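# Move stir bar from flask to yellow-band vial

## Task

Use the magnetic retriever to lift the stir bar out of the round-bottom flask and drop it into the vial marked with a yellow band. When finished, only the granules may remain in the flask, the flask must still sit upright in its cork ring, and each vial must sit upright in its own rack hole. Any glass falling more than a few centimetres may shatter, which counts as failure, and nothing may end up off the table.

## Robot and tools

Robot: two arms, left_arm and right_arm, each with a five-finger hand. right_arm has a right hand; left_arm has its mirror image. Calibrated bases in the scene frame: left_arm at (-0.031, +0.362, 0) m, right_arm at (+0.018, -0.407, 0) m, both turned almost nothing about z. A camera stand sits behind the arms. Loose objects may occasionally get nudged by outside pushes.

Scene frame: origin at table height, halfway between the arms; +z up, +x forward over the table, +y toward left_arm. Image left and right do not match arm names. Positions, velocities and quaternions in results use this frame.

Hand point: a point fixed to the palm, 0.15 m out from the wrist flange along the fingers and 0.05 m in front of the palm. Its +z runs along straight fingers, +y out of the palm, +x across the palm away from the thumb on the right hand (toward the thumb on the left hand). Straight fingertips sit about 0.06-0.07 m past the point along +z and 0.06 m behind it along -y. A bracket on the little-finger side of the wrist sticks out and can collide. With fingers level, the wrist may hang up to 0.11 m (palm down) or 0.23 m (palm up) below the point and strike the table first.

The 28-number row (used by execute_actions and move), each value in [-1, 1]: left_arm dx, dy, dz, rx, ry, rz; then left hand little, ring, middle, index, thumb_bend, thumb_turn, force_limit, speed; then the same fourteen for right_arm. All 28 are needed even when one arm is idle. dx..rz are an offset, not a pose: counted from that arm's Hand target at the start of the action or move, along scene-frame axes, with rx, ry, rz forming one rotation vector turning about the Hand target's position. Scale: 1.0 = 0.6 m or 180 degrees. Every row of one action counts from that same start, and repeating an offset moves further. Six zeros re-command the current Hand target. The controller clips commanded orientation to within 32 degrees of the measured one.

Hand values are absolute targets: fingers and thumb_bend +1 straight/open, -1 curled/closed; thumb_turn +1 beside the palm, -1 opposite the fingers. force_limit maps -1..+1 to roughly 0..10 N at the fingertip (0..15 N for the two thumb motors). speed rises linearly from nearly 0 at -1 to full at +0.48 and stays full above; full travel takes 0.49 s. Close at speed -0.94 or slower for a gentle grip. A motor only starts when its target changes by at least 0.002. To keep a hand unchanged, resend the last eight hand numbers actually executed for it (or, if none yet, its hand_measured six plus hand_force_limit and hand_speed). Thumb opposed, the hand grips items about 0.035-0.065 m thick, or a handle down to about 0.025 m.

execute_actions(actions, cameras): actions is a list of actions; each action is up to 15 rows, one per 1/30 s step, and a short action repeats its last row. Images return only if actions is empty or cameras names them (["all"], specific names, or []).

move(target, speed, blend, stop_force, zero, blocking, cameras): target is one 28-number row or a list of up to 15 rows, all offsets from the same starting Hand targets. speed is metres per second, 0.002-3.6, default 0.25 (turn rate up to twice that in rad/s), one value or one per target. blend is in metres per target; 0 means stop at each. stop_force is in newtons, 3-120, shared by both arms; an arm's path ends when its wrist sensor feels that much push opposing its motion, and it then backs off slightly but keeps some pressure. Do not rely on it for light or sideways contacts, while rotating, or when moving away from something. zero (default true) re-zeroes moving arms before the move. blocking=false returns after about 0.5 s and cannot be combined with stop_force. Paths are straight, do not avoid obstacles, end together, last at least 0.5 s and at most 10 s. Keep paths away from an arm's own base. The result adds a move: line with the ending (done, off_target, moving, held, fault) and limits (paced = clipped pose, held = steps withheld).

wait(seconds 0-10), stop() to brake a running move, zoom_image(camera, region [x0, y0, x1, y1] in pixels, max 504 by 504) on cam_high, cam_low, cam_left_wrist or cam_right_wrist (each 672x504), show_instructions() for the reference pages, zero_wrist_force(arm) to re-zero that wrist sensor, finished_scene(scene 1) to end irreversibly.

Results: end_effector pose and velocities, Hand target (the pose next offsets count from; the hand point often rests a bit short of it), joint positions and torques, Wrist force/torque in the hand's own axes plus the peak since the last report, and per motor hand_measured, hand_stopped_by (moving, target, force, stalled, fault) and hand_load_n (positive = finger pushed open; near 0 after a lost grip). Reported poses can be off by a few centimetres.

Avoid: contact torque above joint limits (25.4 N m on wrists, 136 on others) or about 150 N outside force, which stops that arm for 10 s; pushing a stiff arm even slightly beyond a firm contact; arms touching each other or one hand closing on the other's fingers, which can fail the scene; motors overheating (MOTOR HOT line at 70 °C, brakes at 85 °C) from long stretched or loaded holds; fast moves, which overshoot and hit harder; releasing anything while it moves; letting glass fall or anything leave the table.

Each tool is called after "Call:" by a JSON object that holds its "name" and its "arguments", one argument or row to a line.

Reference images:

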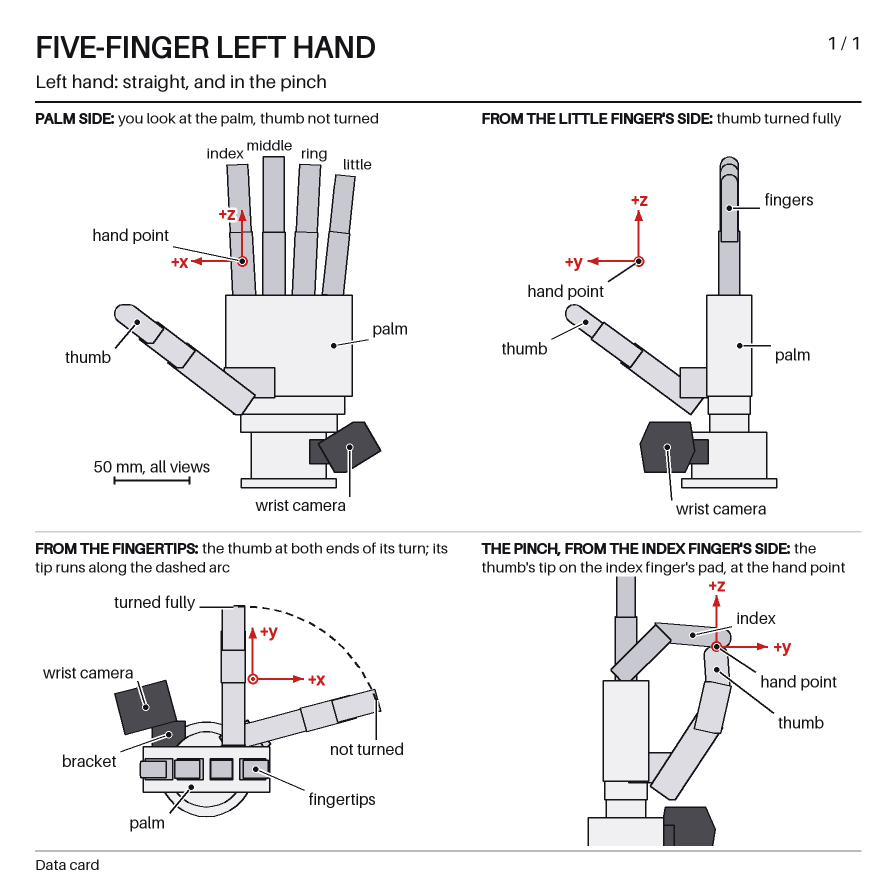

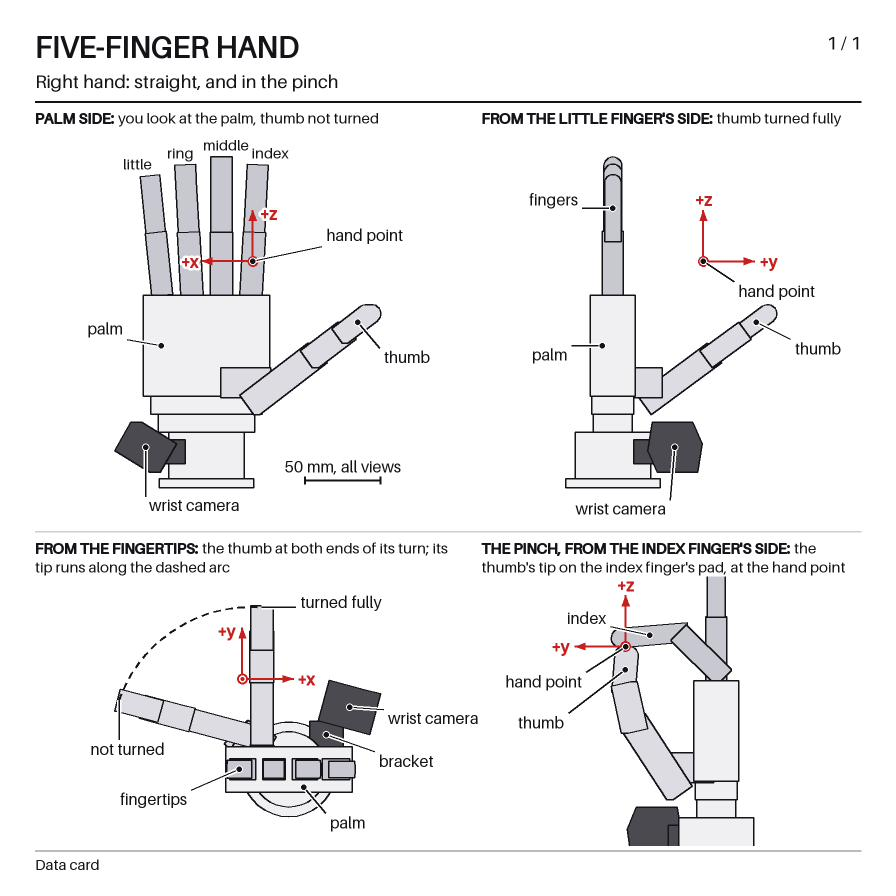

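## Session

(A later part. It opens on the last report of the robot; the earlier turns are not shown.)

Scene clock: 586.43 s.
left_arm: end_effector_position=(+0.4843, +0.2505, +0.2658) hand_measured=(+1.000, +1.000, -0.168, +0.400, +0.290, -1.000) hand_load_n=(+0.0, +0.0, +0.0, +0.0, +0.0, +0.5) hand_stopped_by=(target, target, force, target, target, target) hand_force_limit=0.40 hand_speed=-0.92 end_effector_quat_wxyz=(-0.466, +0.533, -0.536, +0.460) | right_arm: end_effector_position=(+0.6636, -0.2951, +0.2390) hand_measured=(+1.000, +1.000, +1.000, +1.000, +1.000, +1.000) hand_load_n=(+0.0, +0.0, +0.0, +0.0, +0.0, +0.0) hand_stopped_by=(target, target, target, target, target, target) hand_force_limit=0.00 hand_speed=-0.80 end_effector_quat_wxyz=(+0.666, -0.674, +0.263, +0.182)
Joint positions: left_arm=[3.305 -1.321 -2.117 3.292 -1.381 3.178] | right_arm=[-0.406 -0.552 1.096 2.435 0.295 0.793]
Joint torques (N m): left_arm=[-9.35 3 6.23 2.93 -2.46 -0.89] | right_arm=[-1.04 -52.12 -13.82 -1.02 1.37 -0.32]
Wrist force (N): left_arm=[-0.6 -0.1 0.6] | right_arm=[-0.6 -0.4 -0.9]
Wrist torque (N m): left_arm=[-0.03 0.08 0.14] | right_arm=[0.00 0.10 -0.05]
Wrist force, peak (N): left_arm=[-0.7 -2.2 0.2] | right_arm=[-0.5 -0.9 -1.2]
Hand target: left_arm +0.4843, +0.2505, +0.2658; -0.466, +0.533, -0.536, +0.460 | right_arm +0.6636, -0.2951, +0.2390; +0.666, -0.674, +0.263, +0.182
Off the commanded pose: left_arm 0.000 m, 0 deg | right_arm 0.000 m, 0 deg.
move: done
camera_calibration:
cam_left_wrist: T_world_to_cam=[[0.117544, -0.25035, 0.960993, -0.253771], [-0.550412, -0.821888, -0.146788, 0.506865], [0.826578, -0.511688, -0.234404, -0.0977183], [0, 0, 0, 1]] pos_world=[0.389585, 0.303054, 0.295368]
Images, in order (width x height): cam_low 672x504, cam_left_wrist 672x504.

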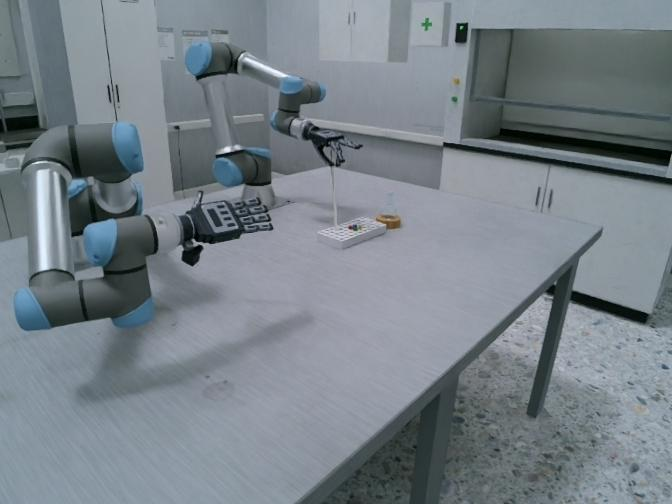

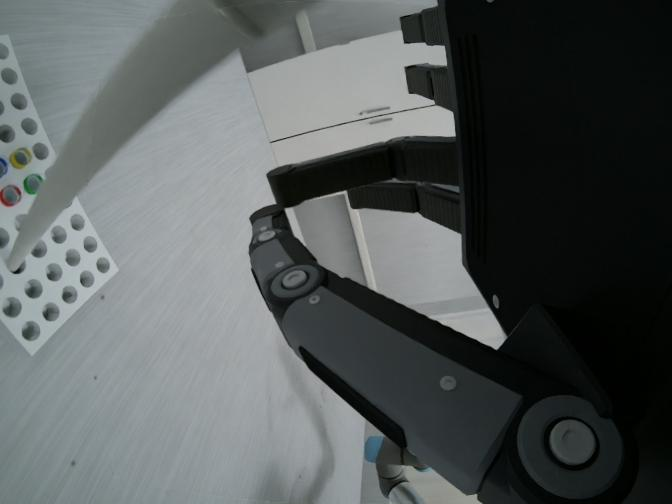

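Call:
{"name": "wait", "arguments": {
  "seconds": 0.1,
  "cameras": ["cam_high","cam_low","cam_right_wrist"]
}}

Call:
{"name": "zoom_image", "arguments": {
  "camera": "cam_high",
  "region": [390, 70, 500, 210]
}}

Call:
{"name": "zoom_image", "arguments": {
  "camera": "cam_low",
  "region": [280, 110, 400, 250]
}}

Call:
{"name": "zoom_image", "arguments": {
  "camera": "cam_right_wrist",
  "region": [300, 150, 490, 320]
}}

Scene clock: 588.60 s.
left_arm: end_effector_position=(+0.4843, +0.2505, +0.2658) hand_measured=(+1.000, +1.000, -0.168, +0.400, +0.290, -1.000) hand_load_n=(+0.0, -0.5, +0.0, +0.0, +0.0, +0.0) hand_stopped_by=(target, target, force, target, target, target) hand_force_limit=0.40 hand_speed=-0.92 end_effector_quat_wxyz=(-0.466, +0.533, -0.536, +0.460) | right_arm: end_effector_position=(+0.6636, -0.2951, +0.2390) hand_measured=(+1.000, +1.000, +1.000, +1.000, +1.000, +1.000) hand_load_n=(-0.5, +0.0, +0.0, +0.0, +0.0, +0.0) hand_stopped_by=(target, target, target, target, target, target) hand_force_limit=0.00 hand_speed=-0.80 end_effector_quat_wxyz=(+0.666, -0.674, +0.263, +0.182)
Joint positions: left_arm=[3.305 -1.321 -2.117 3.292 -1.381 3.178] | right_arm=[-0.406 -0.552 1.096 2.435 0.295 0.793]
Joint torques (N m): left_arm=[-9.4 2.32 7.06 2.83 -2.39 -0.88] | right_arm=[0.35 -52.82 -12.08 -0.63 1.4 -0.48]
Wrist force (N): left_arm=[-0.7 0.0 0.5] | right_arm=[-0.5 -0.8 -0.7]
Wrist torque (N m): left_arm=[-0.02 0.09 0.13] | right_arm=[-0.08 0.10 -0.07]
Wrist force, peak (N): left_arm=[-0.9 0.2 0.7] | right_arm=[-0.5 -0.8 -1.5]
Hand target: left_arm +0.4843, +0.2505, +0.2658; -0.466, +0.533, -0.536, +0.460 | right_arm +0.6636, -0.2951, +0.2390; +0.666, -0.674, +0.263, +0.182
Off the commanded pose: left_arm 0.000 m, 0 deg | right_arm 0.000 m, 0 deg.
wait: 0.10 s; at rest from the start
Images, in order (width x height): cam_high 672x504, cam_low 672x504, cam_right_wrist 672x504.

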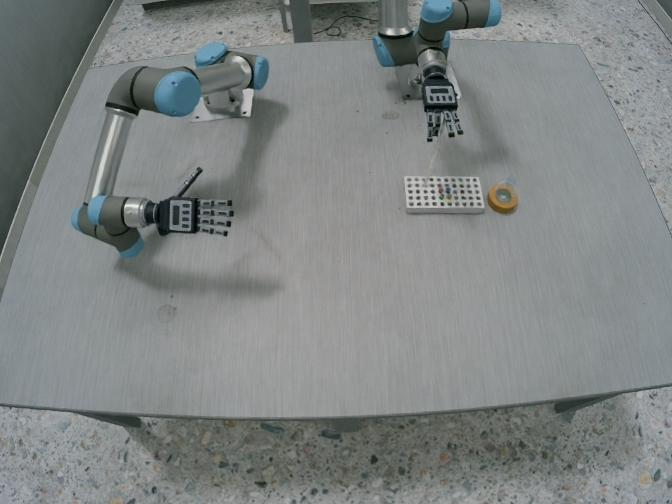

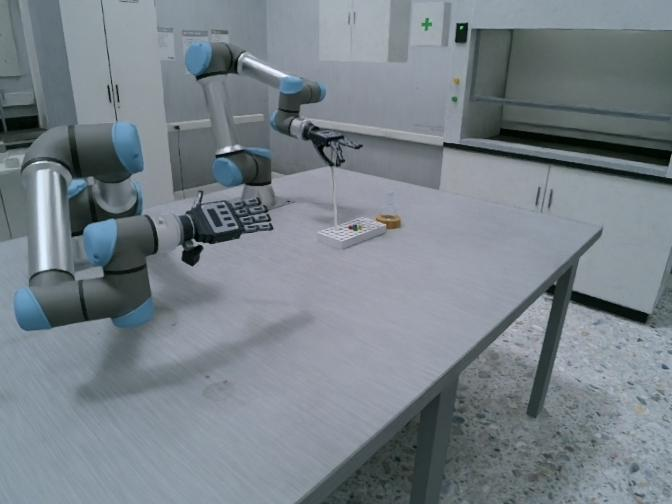

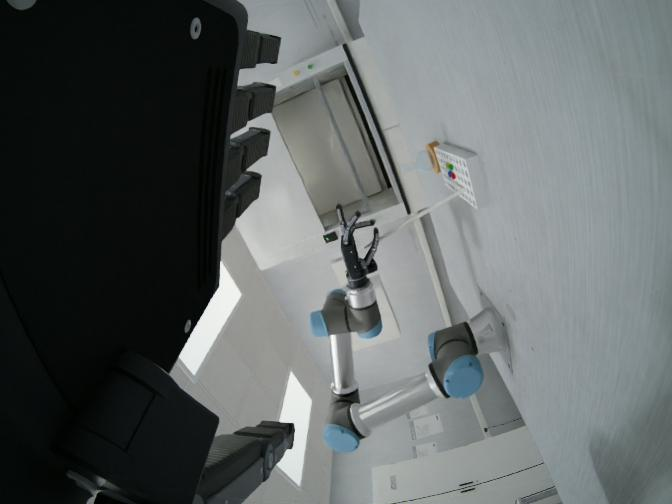

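Scaled by 3.600.

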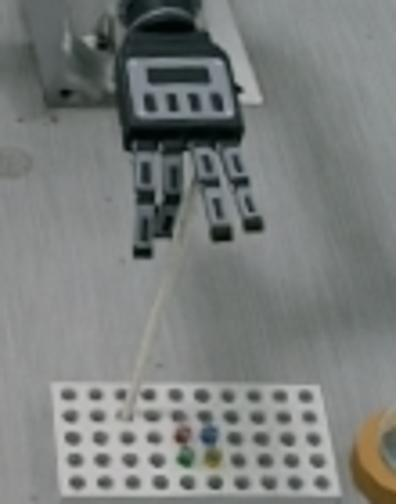

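Scaled by 3.600.

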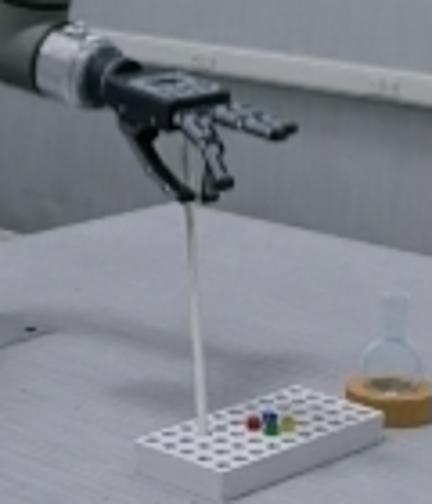

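Scaled by 2.653 from the camera's 672x504 image, which has a finer 960x720 frame.

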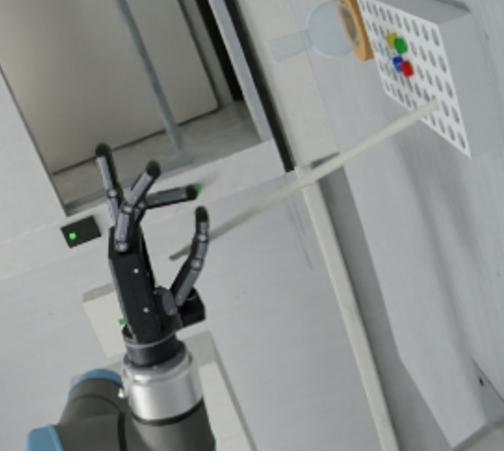

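Call:
{"name": "move", "arguments": {
  "target": [0,0,0.25,0,0,0,1,1,-0.15,0.4,0.29,-1,-0.3,-0.5,0,0,0,0,0,0,1,1,1,1,1,1,0,-0.8],
  "speed": 0.08,
  "cameras": ["cam_high","cam_low","cam_left_wrist","cam_right_wrist"]
}}

Call:
{"name": "zoom_image", "arguments": {
  "camera": "cam_low",
  "region": [300, 150, 380, 250]
}}

Call:
{"name": "zoom_image", "arguments": {
  "camera": "cam_high",
  "region": [400, 100, 480, 200]
}}

Call:
{"name": "zoom_image", "arguments": {
  "camera": "cam_right_wrist",
  "region": [340, 160, 490, 280]
}}

Scene clock: 598.10 s.
left_arm: end_effector_position=(+0.4843, +0.2505, +0.4157) hand_measured=(+1.000, +1.000, -0.150, +0.400, +0.290, -1.000) hand_load_n=(+0.0, +0.0, +0.0, +0.0, +0.0, +0.0) hand_stopped_by=(target, target, target, target, target, target) hand_force_limit=-0.30 hand_speed=-0.50 end_effector_quat_wxyz=(-0.466, +0.533, -0.536, +0.460) | right_arm: end_effector_position=(+0.6636, -0.2951, +0.2390) hand_measured=(+1.000, +1.000, +1.000, +1.000, +1.000, +1.000) hand_load_n=(+0.0, +0.0, +0.5, +0.0, +0.0, +0.0) hand_stopped_by=(target, target, target, target, target, target) hand_force_limit=0.00 hand_speed=-0.80 end_effector_quat_wxyz=(+0.666, -0.674, +0.263, +0.182)
Joint positions: left_arm=[3.305 -1.284 -1.756 2.895 -1.381 3.178] | right_arm=[-0.406 -0.552 1.096 2.435 0.295 0.793]
Joint torques (N m): left_arm=[-0.49 2.41 34.4 -0.72 -0.76 2.42] | right_arm=[0.06 -53.4 -12.85 -0.74 1.36 -0.58]
Wrist force (N): left_arm=[-0.7 0.2 0.7] | right_arm=[-0.6 -0.6 -0.7]
Wrist torque (N m): left_arm=[0.01 0.11 0.09] | right_arm=[-0.05 0.11 -0.06]
Wrist force, peak (N): left_arm=[-1.2 0.1 0.8] | right_arm=[-0.9 -1.1 -0.9]
Hand target: left_arm +0.4843, +0.2505, +0.4158; -0.466, +0.533, -0.536, +0.460 | right_arm +0.6636, -0.2951, +0.2390; +0.666, -0.674, +0.263, +0.182
Off the commanded pose: left_arm 0.000 m, 0 deg | right_arm 0.000 m, 0 deg.
move: done
camera_calibration:
cam_left_wrist: T_world_to_cam=[[0.117451, -0.250321, 0.961012, -0.39778], [-0.550402, -0.82189, -0.146815, 0.52896], [0.826597, -0.5117, -0.234309, -0.0625762], [0, 0, 0, 1]] pos_world=[0.389586, 0.303154, 0.445268]

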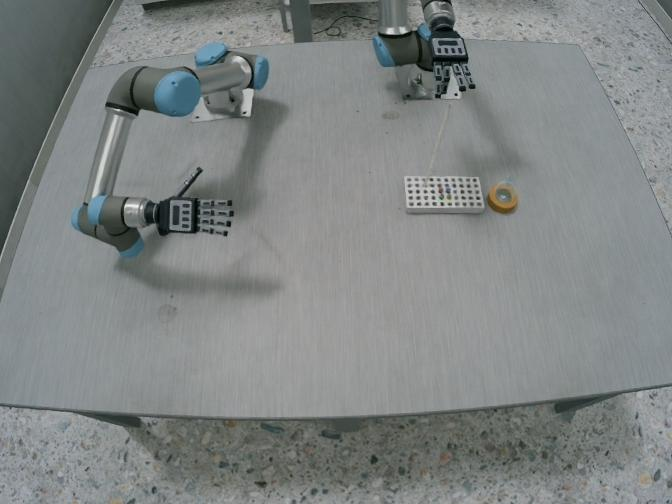

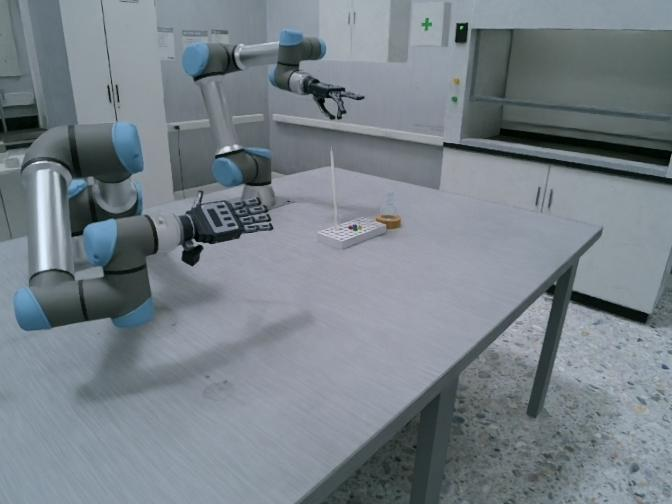

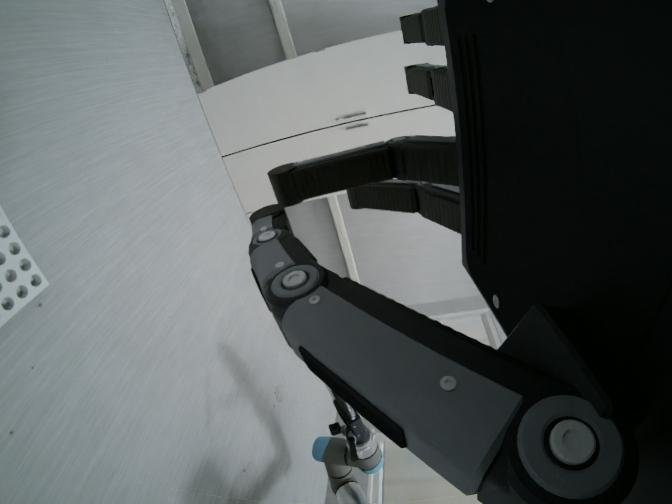

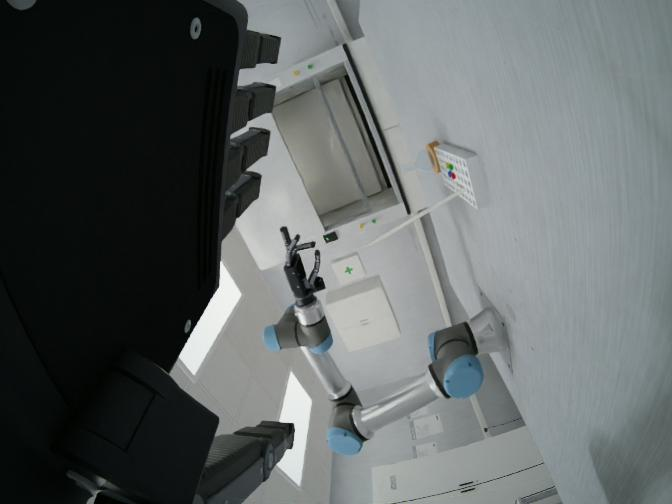

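Scaled by 5.040.

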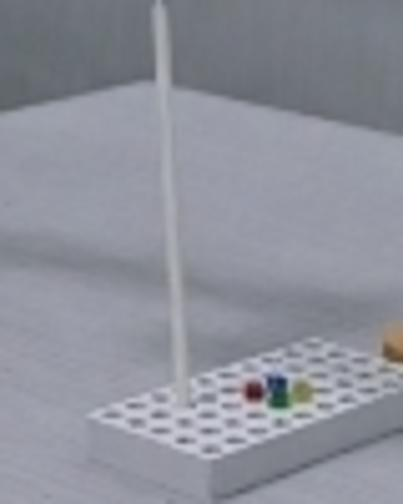

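Scaled by 5.040.

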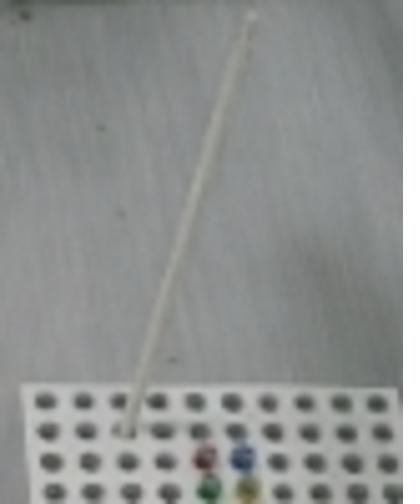

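Scaled by 3.360 from the camera's 672x504 image, which has a finer 960x720 frame.

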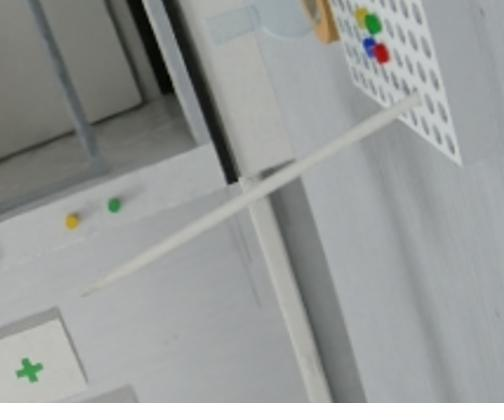

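Call:
{"name": "move", "arguments": {
  "target": [
    [-0.0588,-0.1342,-0.093,0.4539,-0.0953,0.0338,1,1,0.5,0.5,1,-1,-0.3,-0.4,0,0,0,0,0,0,1,1,1,1,1,1,0,-0.8],
    [-0.0588,-0.0975,-0.4217,0.4539,-0.0953,0.0338,1,1,0.5,0.5,1,-1,-0.3,-0.4,0,0,0,0,0,0,1,1,1,1,1,1,0,-0.8]
  ],
  "speed": [0.25,0.12],
  "blend": 0.01,
  "cameras": ["all"]
}}

Scene clock: 614.83 s.
left_arm: end_effector_position=(+0.4490, +0.1920, +0.1628) hand_measured=(+1.000, +1.000, +0.500, +0.500, +1.000, -1.000) hand_load_n=(+0.0, +0.0, +0.0, +0.0, +0.0, +0.0) hand_stopped_by=(target, target, target, target, target, target) hand_force_limit=-0.30 hand_speed=-0.40 end_effector_quat_wxyz=(+0.789, -0.057, +0.610, -0.044) | right_arm: end_effector_position=(+0.6636, -0.2951, +0.2390) hand_measured=(+1.000, +1.000, +1.000, +1.000, +1.000, +1.000) hand_load_n=(+0.0, +0.0, +0.0, +0.5, +0.5, +0.0) hand_stopped_by=(target, target, target, target, target, target) hand_force_limit=0.00 hand_speed=-0.80 end_effector_quat_wxyz=(+0.666, -0.674, +0.263, +0.182)
Joint positions: left_arm=[2.736 -1.773 -2.44 4.488 -1.969 4.673] | right_arm=[-0.406 -0.552 1.096 2.435 0.295 0.793]
Joint torques (N m): left_arm=[10.21 12.45 -1.43 3.79 2.91 2.34] | right_arm=[-0.23 -52.2 -11.94 -0.88 1.39 -0.48]
Wrist force (N): left_arm=[0.5 -0.5 0.4] | right_arm=[-0.7 -0.6 -0.9]
Wrist torque (N m): left_arm=[-0.17 -0.04 -0.11] | right_arm=[-0.05 0.14 -0.08]
Wrist force, peak (N): left_arm=[-1.2 -0.1 0.9] | right_arm=[-0.9 -0.7 -1.3]
Hand target: left_arm +0.4490, +0.1920, +0.1627; +0.789, -0.057, +0.610, -0.044 | right_arm +0.6636, -0.2951, +0.2390; +0.666, -0.674, +0.263, +0.182
Off the commanded pose: left_arm 0.000 m, 0 deg | right_arm 0.000 m, 0 deg.
move: done
camera_calibration:
cam_left_wrist: T_world_to_cam=[[0.0401762, -0.99435, -0.0982499, 0.184699], [-0.300897, 0.0817248, -0.950148, 0.269558], [0.95281, 0.0677365, -0.295914, -0.280559], [0, 0, 0, 1]] pos_world=[0.341008, 0.18063, 0.191246]

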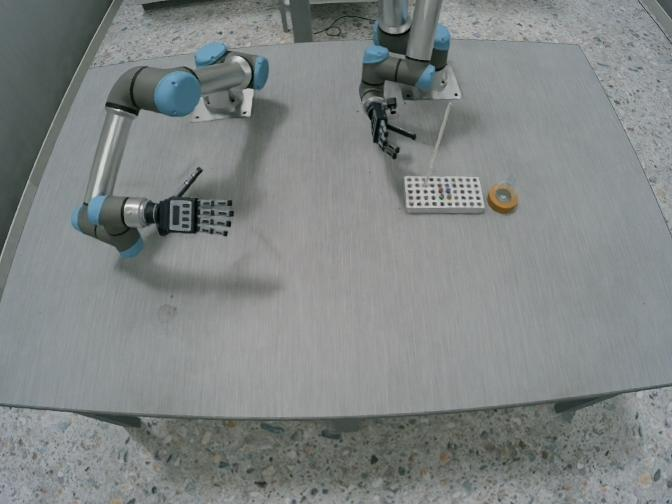

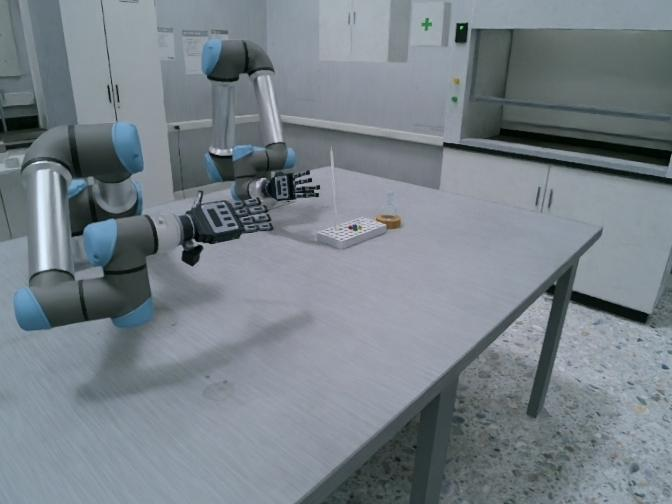

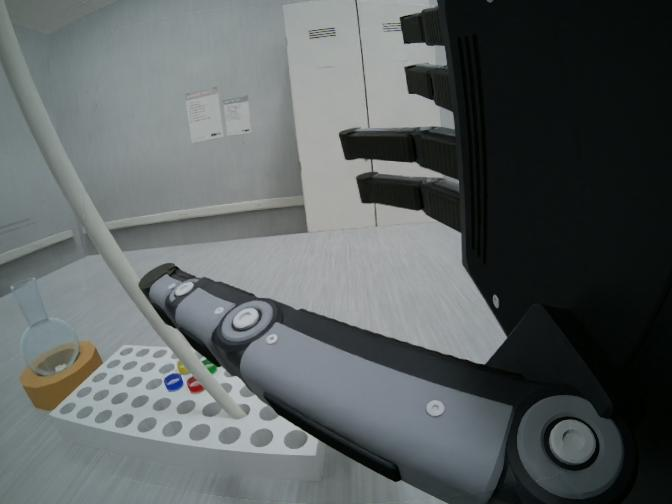

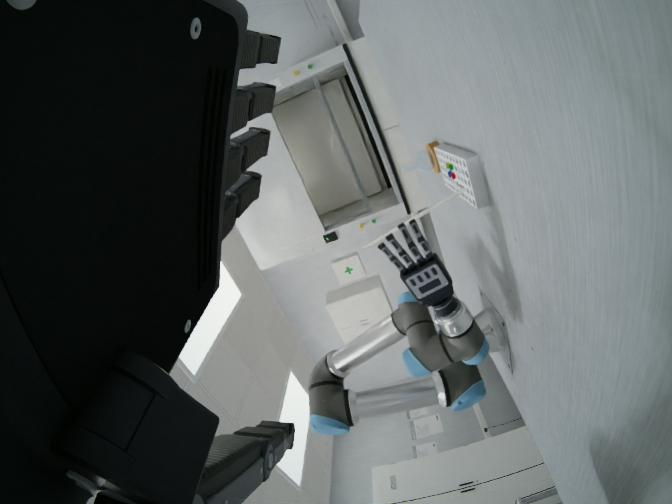

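Call:
{"name": "zoom_image", "arguments": {
  "camera": "cam_left_wrist",
  "region": [50, 180, 200, 330]
}}

Call:
{"name": "zoom_image", "arguments": {
  "camera": "cam_left_wrist",
  "region": [150, 340, 330, 480]
}}

Call:
{"name": "zoom_image", "arguments": {
  "camera": "cam_left_wrist",
  "region": [0, 260, 120, 420]
}}

Scaled by 3.360 from the camera's 672x504 image, which has a finer 960x720 frame.

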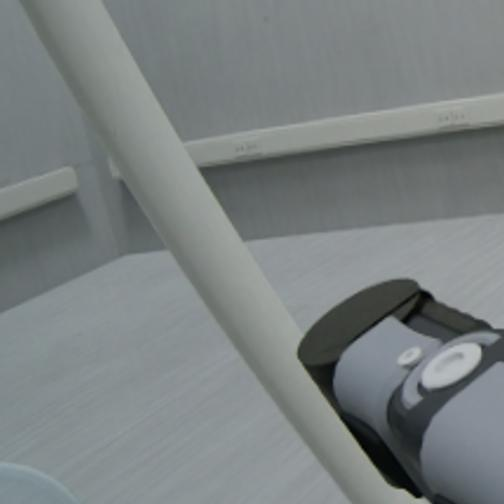

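Scaled by 2.800 from the camera's 672x504 image, which has a finer 960x720 frame.

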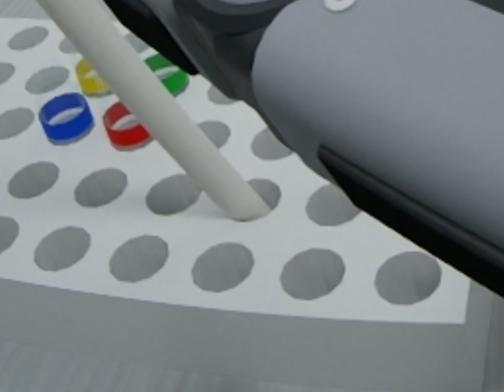

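Scaled by 3.150 from the camera's 672x504 image, which has a finer 960x720 frame.

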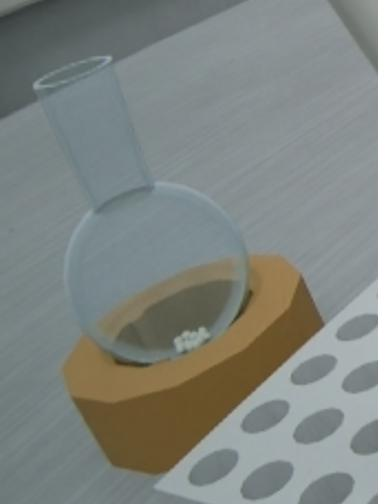

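Call:
{"name": "zoom_image", "arguments": {
  "camera": "cam_left_wrist",
  "region": [90, 230, 150, 290]
}}

Call:
{"name": "zoom_image", "arguments": {
  "camera": "cam_left_wrist",
  "region": [40, 140, 100, 200]
}}

Call:
{"name": "zoom_image", "arguments": {
  "camera": "cam_left_wrist",
  "region": [190, 360, 260, 430]
}}

Scaled by 8.400 from the camera's 672x504 image, which has a finer 960x720 frame.

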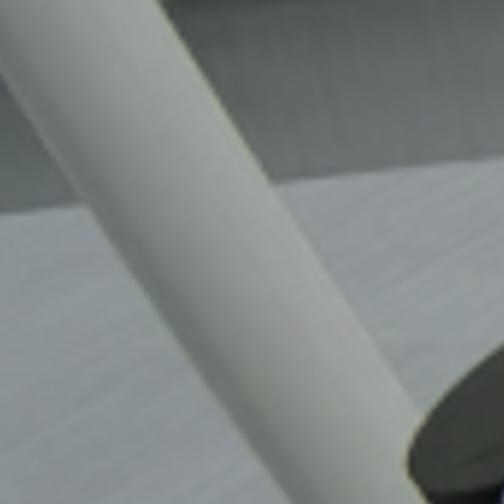

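Scaled by 8.400 from the camera's 672x504 image, which has a finer 960x720 frame.

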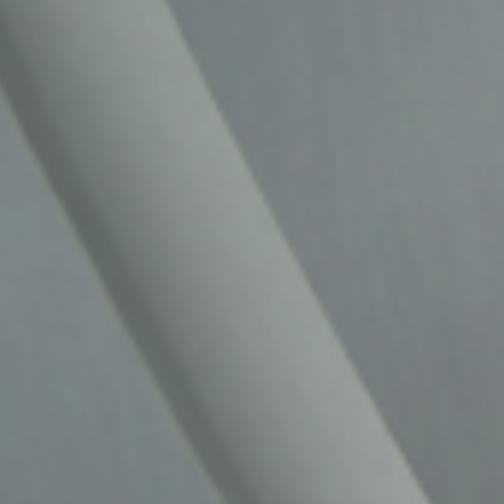

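Scaled by 7.200 from the camera's 672x504 image, which has a finer 960x720 frame.

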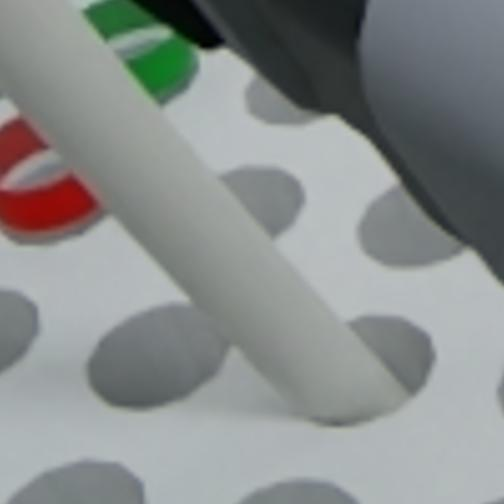

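Call:
{"name": "move", "arguments": {
  "target": [0.0117,0.108,-0.0162,0,0,0,1,1,0.4,0.4,1,-1,-0.3,-0.4,0,0,0,0,0,0,1,1,1,1,1,1,0,-0.8],
  "speed": 0.06,
  "cameras": ["cam_left_wrist","cam_low"]
}}

Call:
{"name": "zoom_image", "arguments": {
  "camera": "cam_left_wrist",
  "region": [100, 100, 350, 350]
}}

Scene clock: 639.00 s.
left_arm: end_effector_position=(+0.4561, +0.2567, +0.1530) hand_measured=(+1.000, +1.000, +0.400, +0.400, +1.000, -1.000) hand_load_n=(+0.0, -0.5, +0.0, +0.0, +0.0, +0.5) hand_stopped_by=(target, target, target, target, target, target) hand_force_limit=-0.30 hand_speed=-0.40 end_effector_quat_wxyz=(+0.789, -0.057, +0.610, -0.044) | right_arm: end_effector_position=(+0.6636, -0.2951, +0.2390) hand_measured=(+1.000, +1.000, +1.000, +1.000, +1.000, +1.000) hand_load_n=(+0.0, +0.0, +0.0, +0.0, +0.0, -0.5) hand_stopped_by=(target, target, target, target, target, target) hand_force_limit=0.00 hand_speed=-0.80 end_effector_quat_wxyz=(+0.666, -0.674, +0.263, +0.182)
Joint positions: left_arm=[2.967 -1.738 -2.545 4.539 -1.747 4.61] | right_arm=[-0.406 -0.552 1.096 2.435 0.295 0.793]
Joint torques (N m): left_arm=[9.94 23.98 -2.9 3.95 2.88 -1.96] | right_arm=[-0.21 -52.81 -13 -0.74 1.56 -0.39]
Wrist force (N): left_arm=[0.5 -0.6 0.2] | right_arm=[-0.6 -0.4 -1.0]
Wrist torque (N m): left_arm=[-0.18 -0.03 0.01] | right_arm=[-0.01 0.12 -0.06]
Wrist force, peak (N): left_arm=[0.7 -0.9 0.5] | right_arm=[-1.1 -0.9 -1.0]
Hand target: left_arm +0.4561, +0.2568, +0.1530; +0.789, -0.057, +0.610, -0.044 | right_arm +0.6636, -0.2951, +0.2390; +0.666, -0.674, +0.263, +0.182
Off the commanded pose: left_arm 0.000 m, 0 deg | right_arm 0.000 m, 0 deg.
move: done
camera_calibration:
cam_left_wrist: T_world_to_cam=[[0.040272, -0.994344, -0.0982764, 0.247859], [-0.300905, 0.0817211, -0.950146, 0.25706], [0.952803, 0.0678361, -0.295912, -0.29454], [0, 0, 0, 1]] pos_world=[0.348008, 0.24543, 0.181446]
Images, in order (width x height): cam_low 672x504, cam_left_wrist 672x504.

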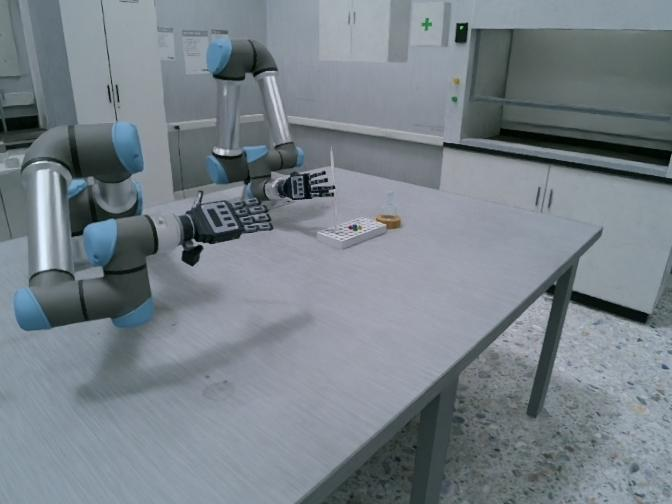

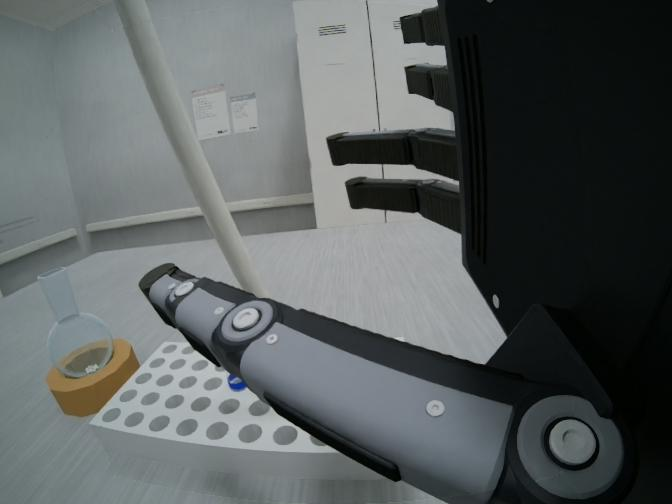

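Scaled by 2.016 from the camera's 672x504 image, which has a finer 960x720 frame.

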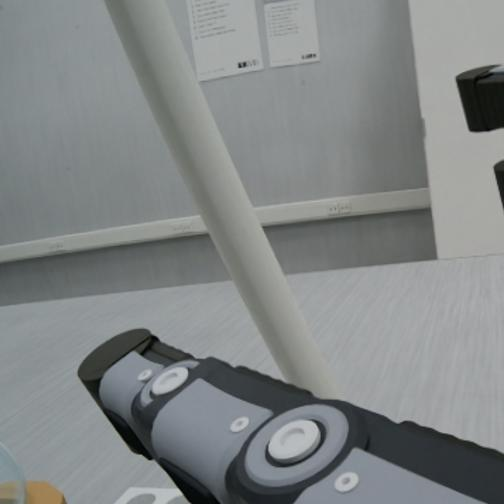

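Call:
{"name": "zoom_image", "arguments": {
  "camera": "cam_left_wrist",
  "region": [110, 30, 180, 100]
}}

Call:
{"name": "zoom_image", "arguments": {
  "camera": "cam_left_wrist",
  "region": [200, 210, 270, 280]
}}

Scaled by 7.200 from the camera's 672x504 image, which has a finer 960x720 frame.

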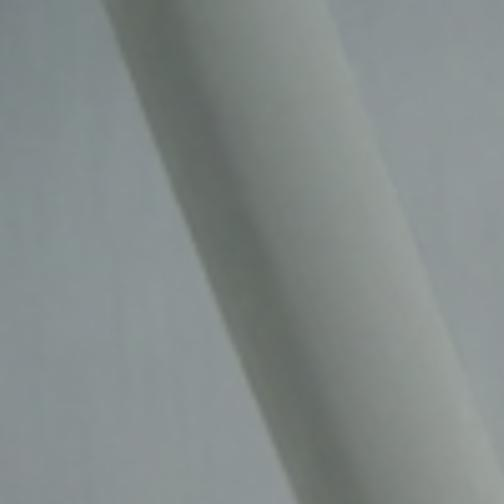

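Scaled by 7.200 from the camera's 672x504 image, which has a finer 960x720 frame.

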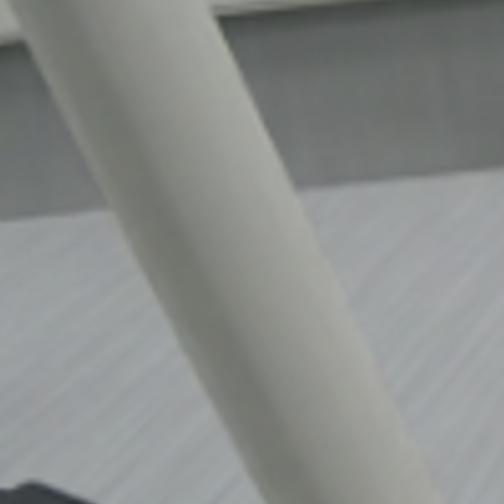

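Call:
{"name": "move", "arguments": {
  "target": [0.0102,0.0687,-0.0082,0,0,0,1,1,0.35,0.35,1,-1,-0.3,-0.4,0,0,0,0,0,0,1,1,1,1,1,1,0,-0.8],
  "speed": 0.04,
  "cameras": ["cam_left_wrist"]
}}

Call:
{"name": "zoom_image", "arguments": {
  "camera": "cam_left_wrist",
  "region": [150, 80, 450, 380]
}}

Scene clock: 647.83 s.
left_arm: end_effector_position=(+0.4622, +0.2980, +0.1481) hand_measured=(+1.000, +1.000, +0.350, +0.350, +1.000, -1.000) hand_load_n=(+0.0, +0.0, +0.0, +0.0, +0.0, +0.0) hand_stopped_by=(target, target, target, target, target, target) hand_force_limit=-0.30 hand_speed=-0.40 end_effector_quat_wxyz=(+0.789, -0.057, +0.610, -0.044) | right_arm: end_effector_position=(+0.6636, -0.2951, +0.2390) hand_measured=(+1.000, +1.000, +1.000, +1.000, +1.000, +1.000) hand_load_n=(+0.0, +0.0, +0.0, +0.0, +0.0, -0.5) hand_stopped_by=(target, target, target, target, target, target) hand_force_limit=0.00 hand_speed=-0.80 end_effector_quat_wxyz=(+0.666, -0.674, +0.263, +0.182)
Joint positions: left_arm=[3.133 -1.725 -2.594 4.571 -1.586 4.568] | right_arm=[-0.406 -0.552 1.096 2.435 0.295 0.793]
Joint torques (N m): left_arm=[10.21 23.44 -3.98 3.93 2.7 -2] | right_arm=[-0.7 -53.26 -12.61 -0.77 1.33 -0.71]
Wrist force (N): left_arm=[0.4 -0.5 0.7] | right_arm=[-0.2 -0.6 -0.7]
Wrist torque (N m): left_arm=[-0.20 -0.02 0.01] | right_arm=[-0.05 0.05 -0.04]
Wrist force, peak (N): left_arm=[0.7 -0.5 0.7] | right_arm=[-0.7 -0.9 -1.3]
Hand target: left_arm +0.4622, +0.2980, +0.1481; +0.789, -0.057, +0.610, -0.044 | right_arm +0.6636, -0.2951, +0.2390; +0.666, -0.674, +0.263, +0.182
Off the commanded pose: left_arm 0.000 m, 0 deg | right_arm 0.000 m, 0 deg.
move: done
camera_calibration:
cam_left_wrist: T_world_to_cam=[[0.040272, -0.994344, -0.0982764, 0.288099], [-0.300905, 0.0817211, -0.950146, 0.250873], [0.952803, 0.0678361, -0.295912, -0.304597], [0, 0, 0, 1]] pos_world=[0.354108, 0.28663, 0.176546]
Images, in order (width x height): cam_left_wrist 672x504.

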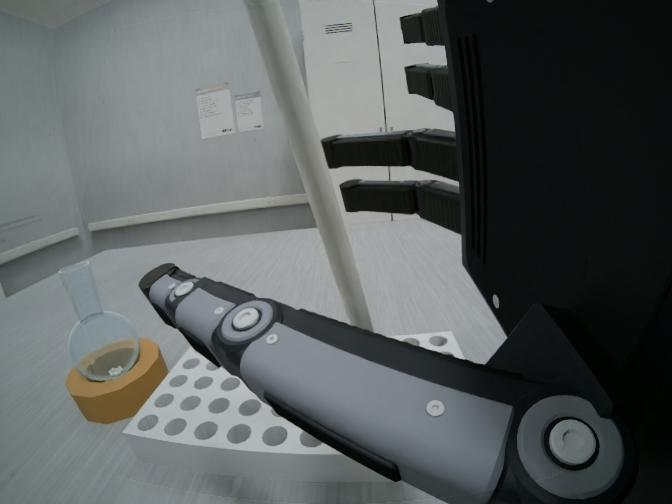

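Scaled by 1.680 from the camera's 672x504 image, which has a finer 960x720 frame.

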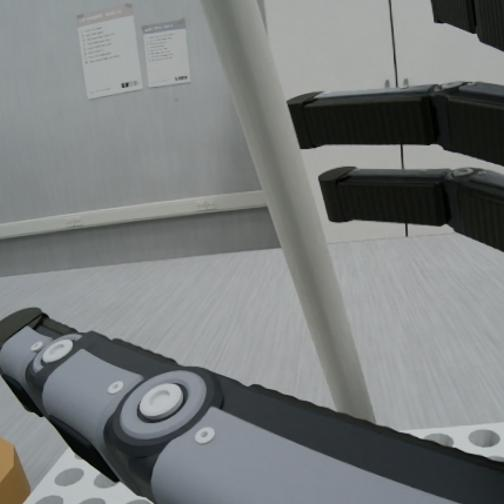

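Call:
{"name": "move", "arguments": {
  "target": [0,0,0,0,0,0,1,1,0.2,0.2,0.1,-1,-0.5,-0.6,0,0,0,0,0,0,1,1,1,1,1,1,0,-0.8],
  "speed": 0.04,
  "cameras": ["cam_left_wrist"]
}}

Call:
{"name": "zoom_image", "arguments": {
  "camera": "cam_left_wrist",
  "region": [230, 130, 430, 330]
}}

Scene clock: 651.33 s.
left_arm: end_effector_position=(+0.4622, +0.2980, +0.1481) hand_measured=(+1.000, +1.000, +0.200, +0.200, +0.100, -1.000) hand_load_n=(+0.0, +0.0, +0.0, +0.0, +0.0, +0.0) hand_stopped_by=(target, target, target, target, target, target) hand_force_limit=-0.50 hand_speed=-0.60 end_effector_quat_wxyz=(+0.789, -0.057, +0.610, -0.044) | right_arm: end_effector_position=(+0.6636, -0.2951, +0.2390) hand_measured=(+1.000, +1.000, +1.000, +1.000, +1.000, +1.000) hand_load_n=(+0.0, +0.0, +0.0, +0.0, +0.0, +0.0) hand_stopped_by=(target, target, target, target, target, target) hand_force_limit=0.00 hand_speed=-0.80 end_effector_quat_wxyz=(+0.666, -0.674, +0.263, +0.182)
Joint positions: left_arm=[3.133 -1.725 -2.594 4.571 -1.585 4.568] | right_arm=[-0.406 -0.552 1.096 2.435 0.295 0.793]
Joint torques (N m): left_arm=[9.73 22.45 -3.69 3.73 2.86 -2.07] | right_arm=[0.19 -52.57 -13.05 -0.96 1.4 -0.58]
Wrist force (N): left_arm=[0.3 -0.5 0.8] | right_arm=[-0.4 -0.5 -0.8]
Wrist torque (N m): left_arm=[-0.20 0.01 0.00] | right_arm=[-0.02 0.08 -0.05]
Wrist force, peak (N): left_arm=[0.6 -0.7 0.7] | right_arm=[-0.9 -1.0 -1.3]
Hand target: left_arm +0.4622, +0.2980, +0.1481; +0.789, -0.057, +0.610, -0.044 | right_arm +0.6636, -0.2951, +0.2390; +0.666, -0.674, +0.263, +0.182
Off the commanded pose: left_arm 0.000 m, 0 deg | right_arm 0.000 m, 0 deg.
move: done
camera_calibration:
cam_left_wrist: T_world_to_cam=[[0.0401772, -0.994351, -0.0982467, 0.288129], [-0.300897, 0.0817215, -0.950149, 0.250871], [0.95281, 0.0677365, -0.295914, -0.30457], [0, 0, 0, 1]] pos_world=[0.354108, 0.28663, 0.176546]
Images, in order (width x height): cam_left_wrist 672x504.

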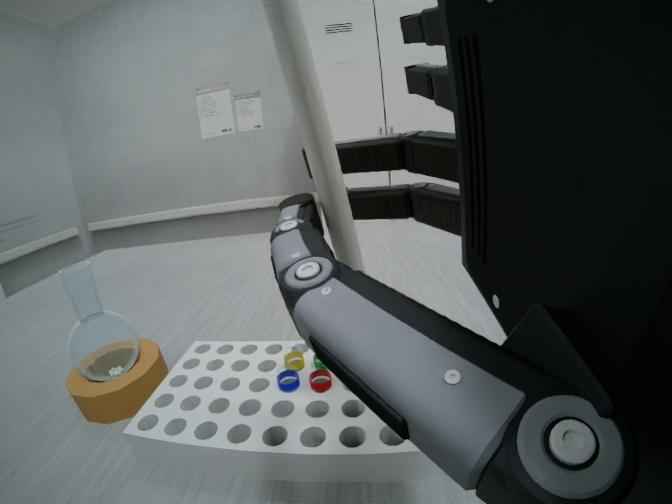

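Scaled by 2.520 from the camera's 672x504 image, which has a finer 960x720 frame.

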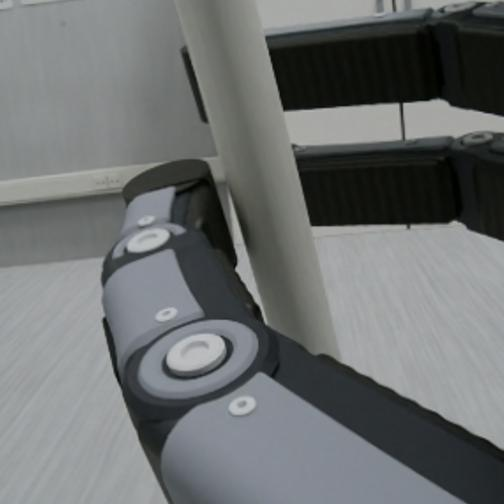

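Call:
{"name": "move", "arguments": {
  "target": [-0.0068,-0.0002,-0.0017,0,0,0,1,1,0.2,0.2,0.1,-1,-0.5,-0.6,0,0,0,0,0,0,1,1,1,1,1,1,0,-0.8],
  "speed": 0.02
}}

Call:
{"name": "move", "arguments": {
  "target": [0,0,0,0,0,0,1,1,0.2,0.2,-0.08,-1,-0.7,-0.8,0,0,0,0,0,0,1,1,1,1,1,1,0,-0.8],
  "speed": 0.04,
  "cameras": ["cam_left_wrist"]
}}

Call:
{"name": "zoom_image", "arguments": {
  "camera": "cam_left_wrist",
  "region": [230, 130, 430, 330]
}}

Scene clock: 654.83 s.
left_arm: end_effector_position=(+0.4582, +0.2979, +0.1471) hand_measured=(+1.000, +1.000, +0.200, +0.200, +0.100, -1.000) hand_load_n=(+0.0, +0.0, +0.0, +0.0, +0.0, +0.0) hand_stopped_by=(target, target, target, target, target, target) hand_force_limit=-0.50 hand_speed=-0.60 end_effector_quat_wxyz=(+0.789, -0.057, +0.610, -0.044) | right_arm: end_effector_position=(+0.6636, -0.2951, +0.2390) hand_measured=(+1.000, +1.000, +1.000, +1.000, +1.000, +1.000) hand_load_n=(+0.0, +0.0, +0.0, +0.0, +0.0, +0.0) hand_stopped_by=(target, target, target, target, target, target) hand_force_limit=0.00 hand_speed=-0.80 end_effector_quat_wxyz=(+0.666, -0.674, +0.263, +0.182)
Joint positions: left_arm=[3.133 -1.722 -2.604 4.579 -1.585 4.568] | right_arm=[-0.406 -0.552 1.096 2.435 0.295 0.793]
Joint torques (N m): left_arm=[-8.11 21.23 -4.43 3.67 -1.89 -0.91] | right_arm=[-0.01 -52.79 -12.47 -0.75 1.27 -0.57]
Wrist force (N): left_arm=[0.6 -0.6 0.5] | right_arm=[-0.5 -0.5 -1.1]
Wrist torque (N m): left_arm=[-0.21 -0.03 0.02] | right_arm=[-0.02 0.11 -0.05]
Wrist force, peak (N): left_arm=[0.3 -0.9 0.8] | right_arm=[-0.4 -0.6 -1.4]
Hand target: left_arm +0.4581, +0.2979, +0.1471; +0.789, -0.057, +0.610, -0.044 | right_arm +0.6636, -0.2951, +0.2390; +0.666, -0.674, +0.263, +0.182
Off the commanded pose: left_arm 0.000 m, 0 deg | right_arm 0.000 m, 0 deg.
move: done

Scene clock: 655.73 s.
left_arm: end_effector_position=(+0.4581, +0.2979, +0.1471) hand_measured=(+1.000, +1.000, +0.200, +0.200, -0.080, -1.000) hand_load_n=(+0.0, +0.0, +0.5, +0.0, +0.0, +0.0) hand_stopped_by=(target, target, target, target, target, target) hand_force_limit=-0.70 hand_speed=-0.80 end_effector_quat_wxyz=(+0.789, -0.057, +0.610, -0.044) | right_arm: end_effector_position=(+0.6636, -0.2951, +0.2390) hand_measured=(+1.000, +1.000, +1.000, +1.000, +1.000, +1.000) hand_load_n=(-0.5, +0.0, +0.0, +0.0, +0.0, +0.0) hand_stopped_by=(target, target, target, target, target, target) hand_force_limit=0.00 hand_speed=-0.80 end_effector_quat_wxyz=(+0.666, -0.674, +0.263, +0.182)
Joint positions: left_arm=[3.133 -1.722 -2.604 4.579 -1.585 4.568] | right_arm=[-0.406 -0.552 1.096 2.435 0.295 0.793]
Joint torques (N m): left_arm=[-9.54 21.67 -3.47 3.81 -1.95 1.64] | right_arm=[0.54 -53.02 -11.61 -0.68 1.33 -0.6]
Wrist force (N): left_arm=[0.5 -0.5 0.8] | right_arm=[-0.6 -0.7 -1.0]
Wrist torque (N m): left_arm=[-0.20 -0.02 0.01] | right_arm=[-0.05 0.12 -0.07]
Wrist force, peak (N): left_arm=[0.3 -0.7 0.8] | right_arm=[-0.5 -0.9 -1.2]
Hand target: left_arm +0.4581, +0.2979, +0.1471; +0.789, -0.057, +0.610, -0.044 | right_arm +0.6636, -0.2951, +0.2390; +0.666, -0.674, +0.263, +0.182
Off the commanded pose: left_arm 0.000 m, 0 deg | right_arm 0.000 m, 0 deg.
move: done
camera_calibration:
cam_left_wrist: T_world_to_cam=[[0.0401772, -0.994351, -0.0982467, 0.288096], [-0.300897, 0.0817215, -0.950149, 0.248695], [0.95281, 0.0677365, -0.295914, -0.300953], [0, 0, 0, 1]] pos_world=[0.350008, 0.28653, 0.175546]
Images, in order (width x height): cam_left_wrist 672x504.

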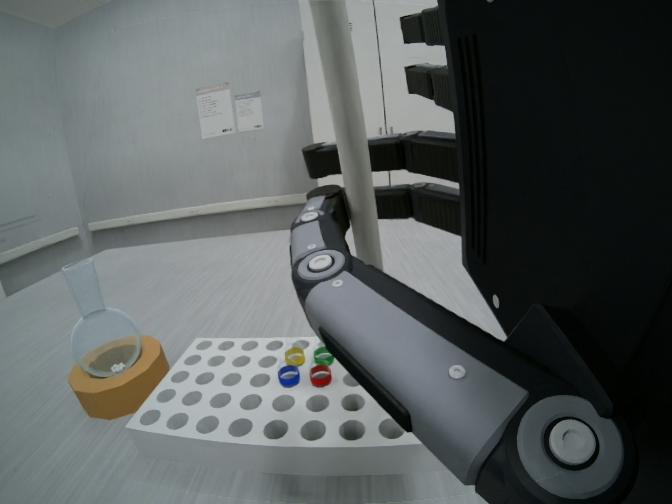

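Scaled by 2.520 from the camera's 672x504 image, which has a finer 960x720 frame.

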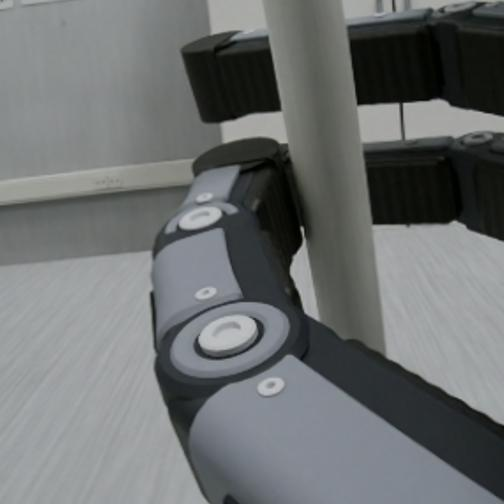

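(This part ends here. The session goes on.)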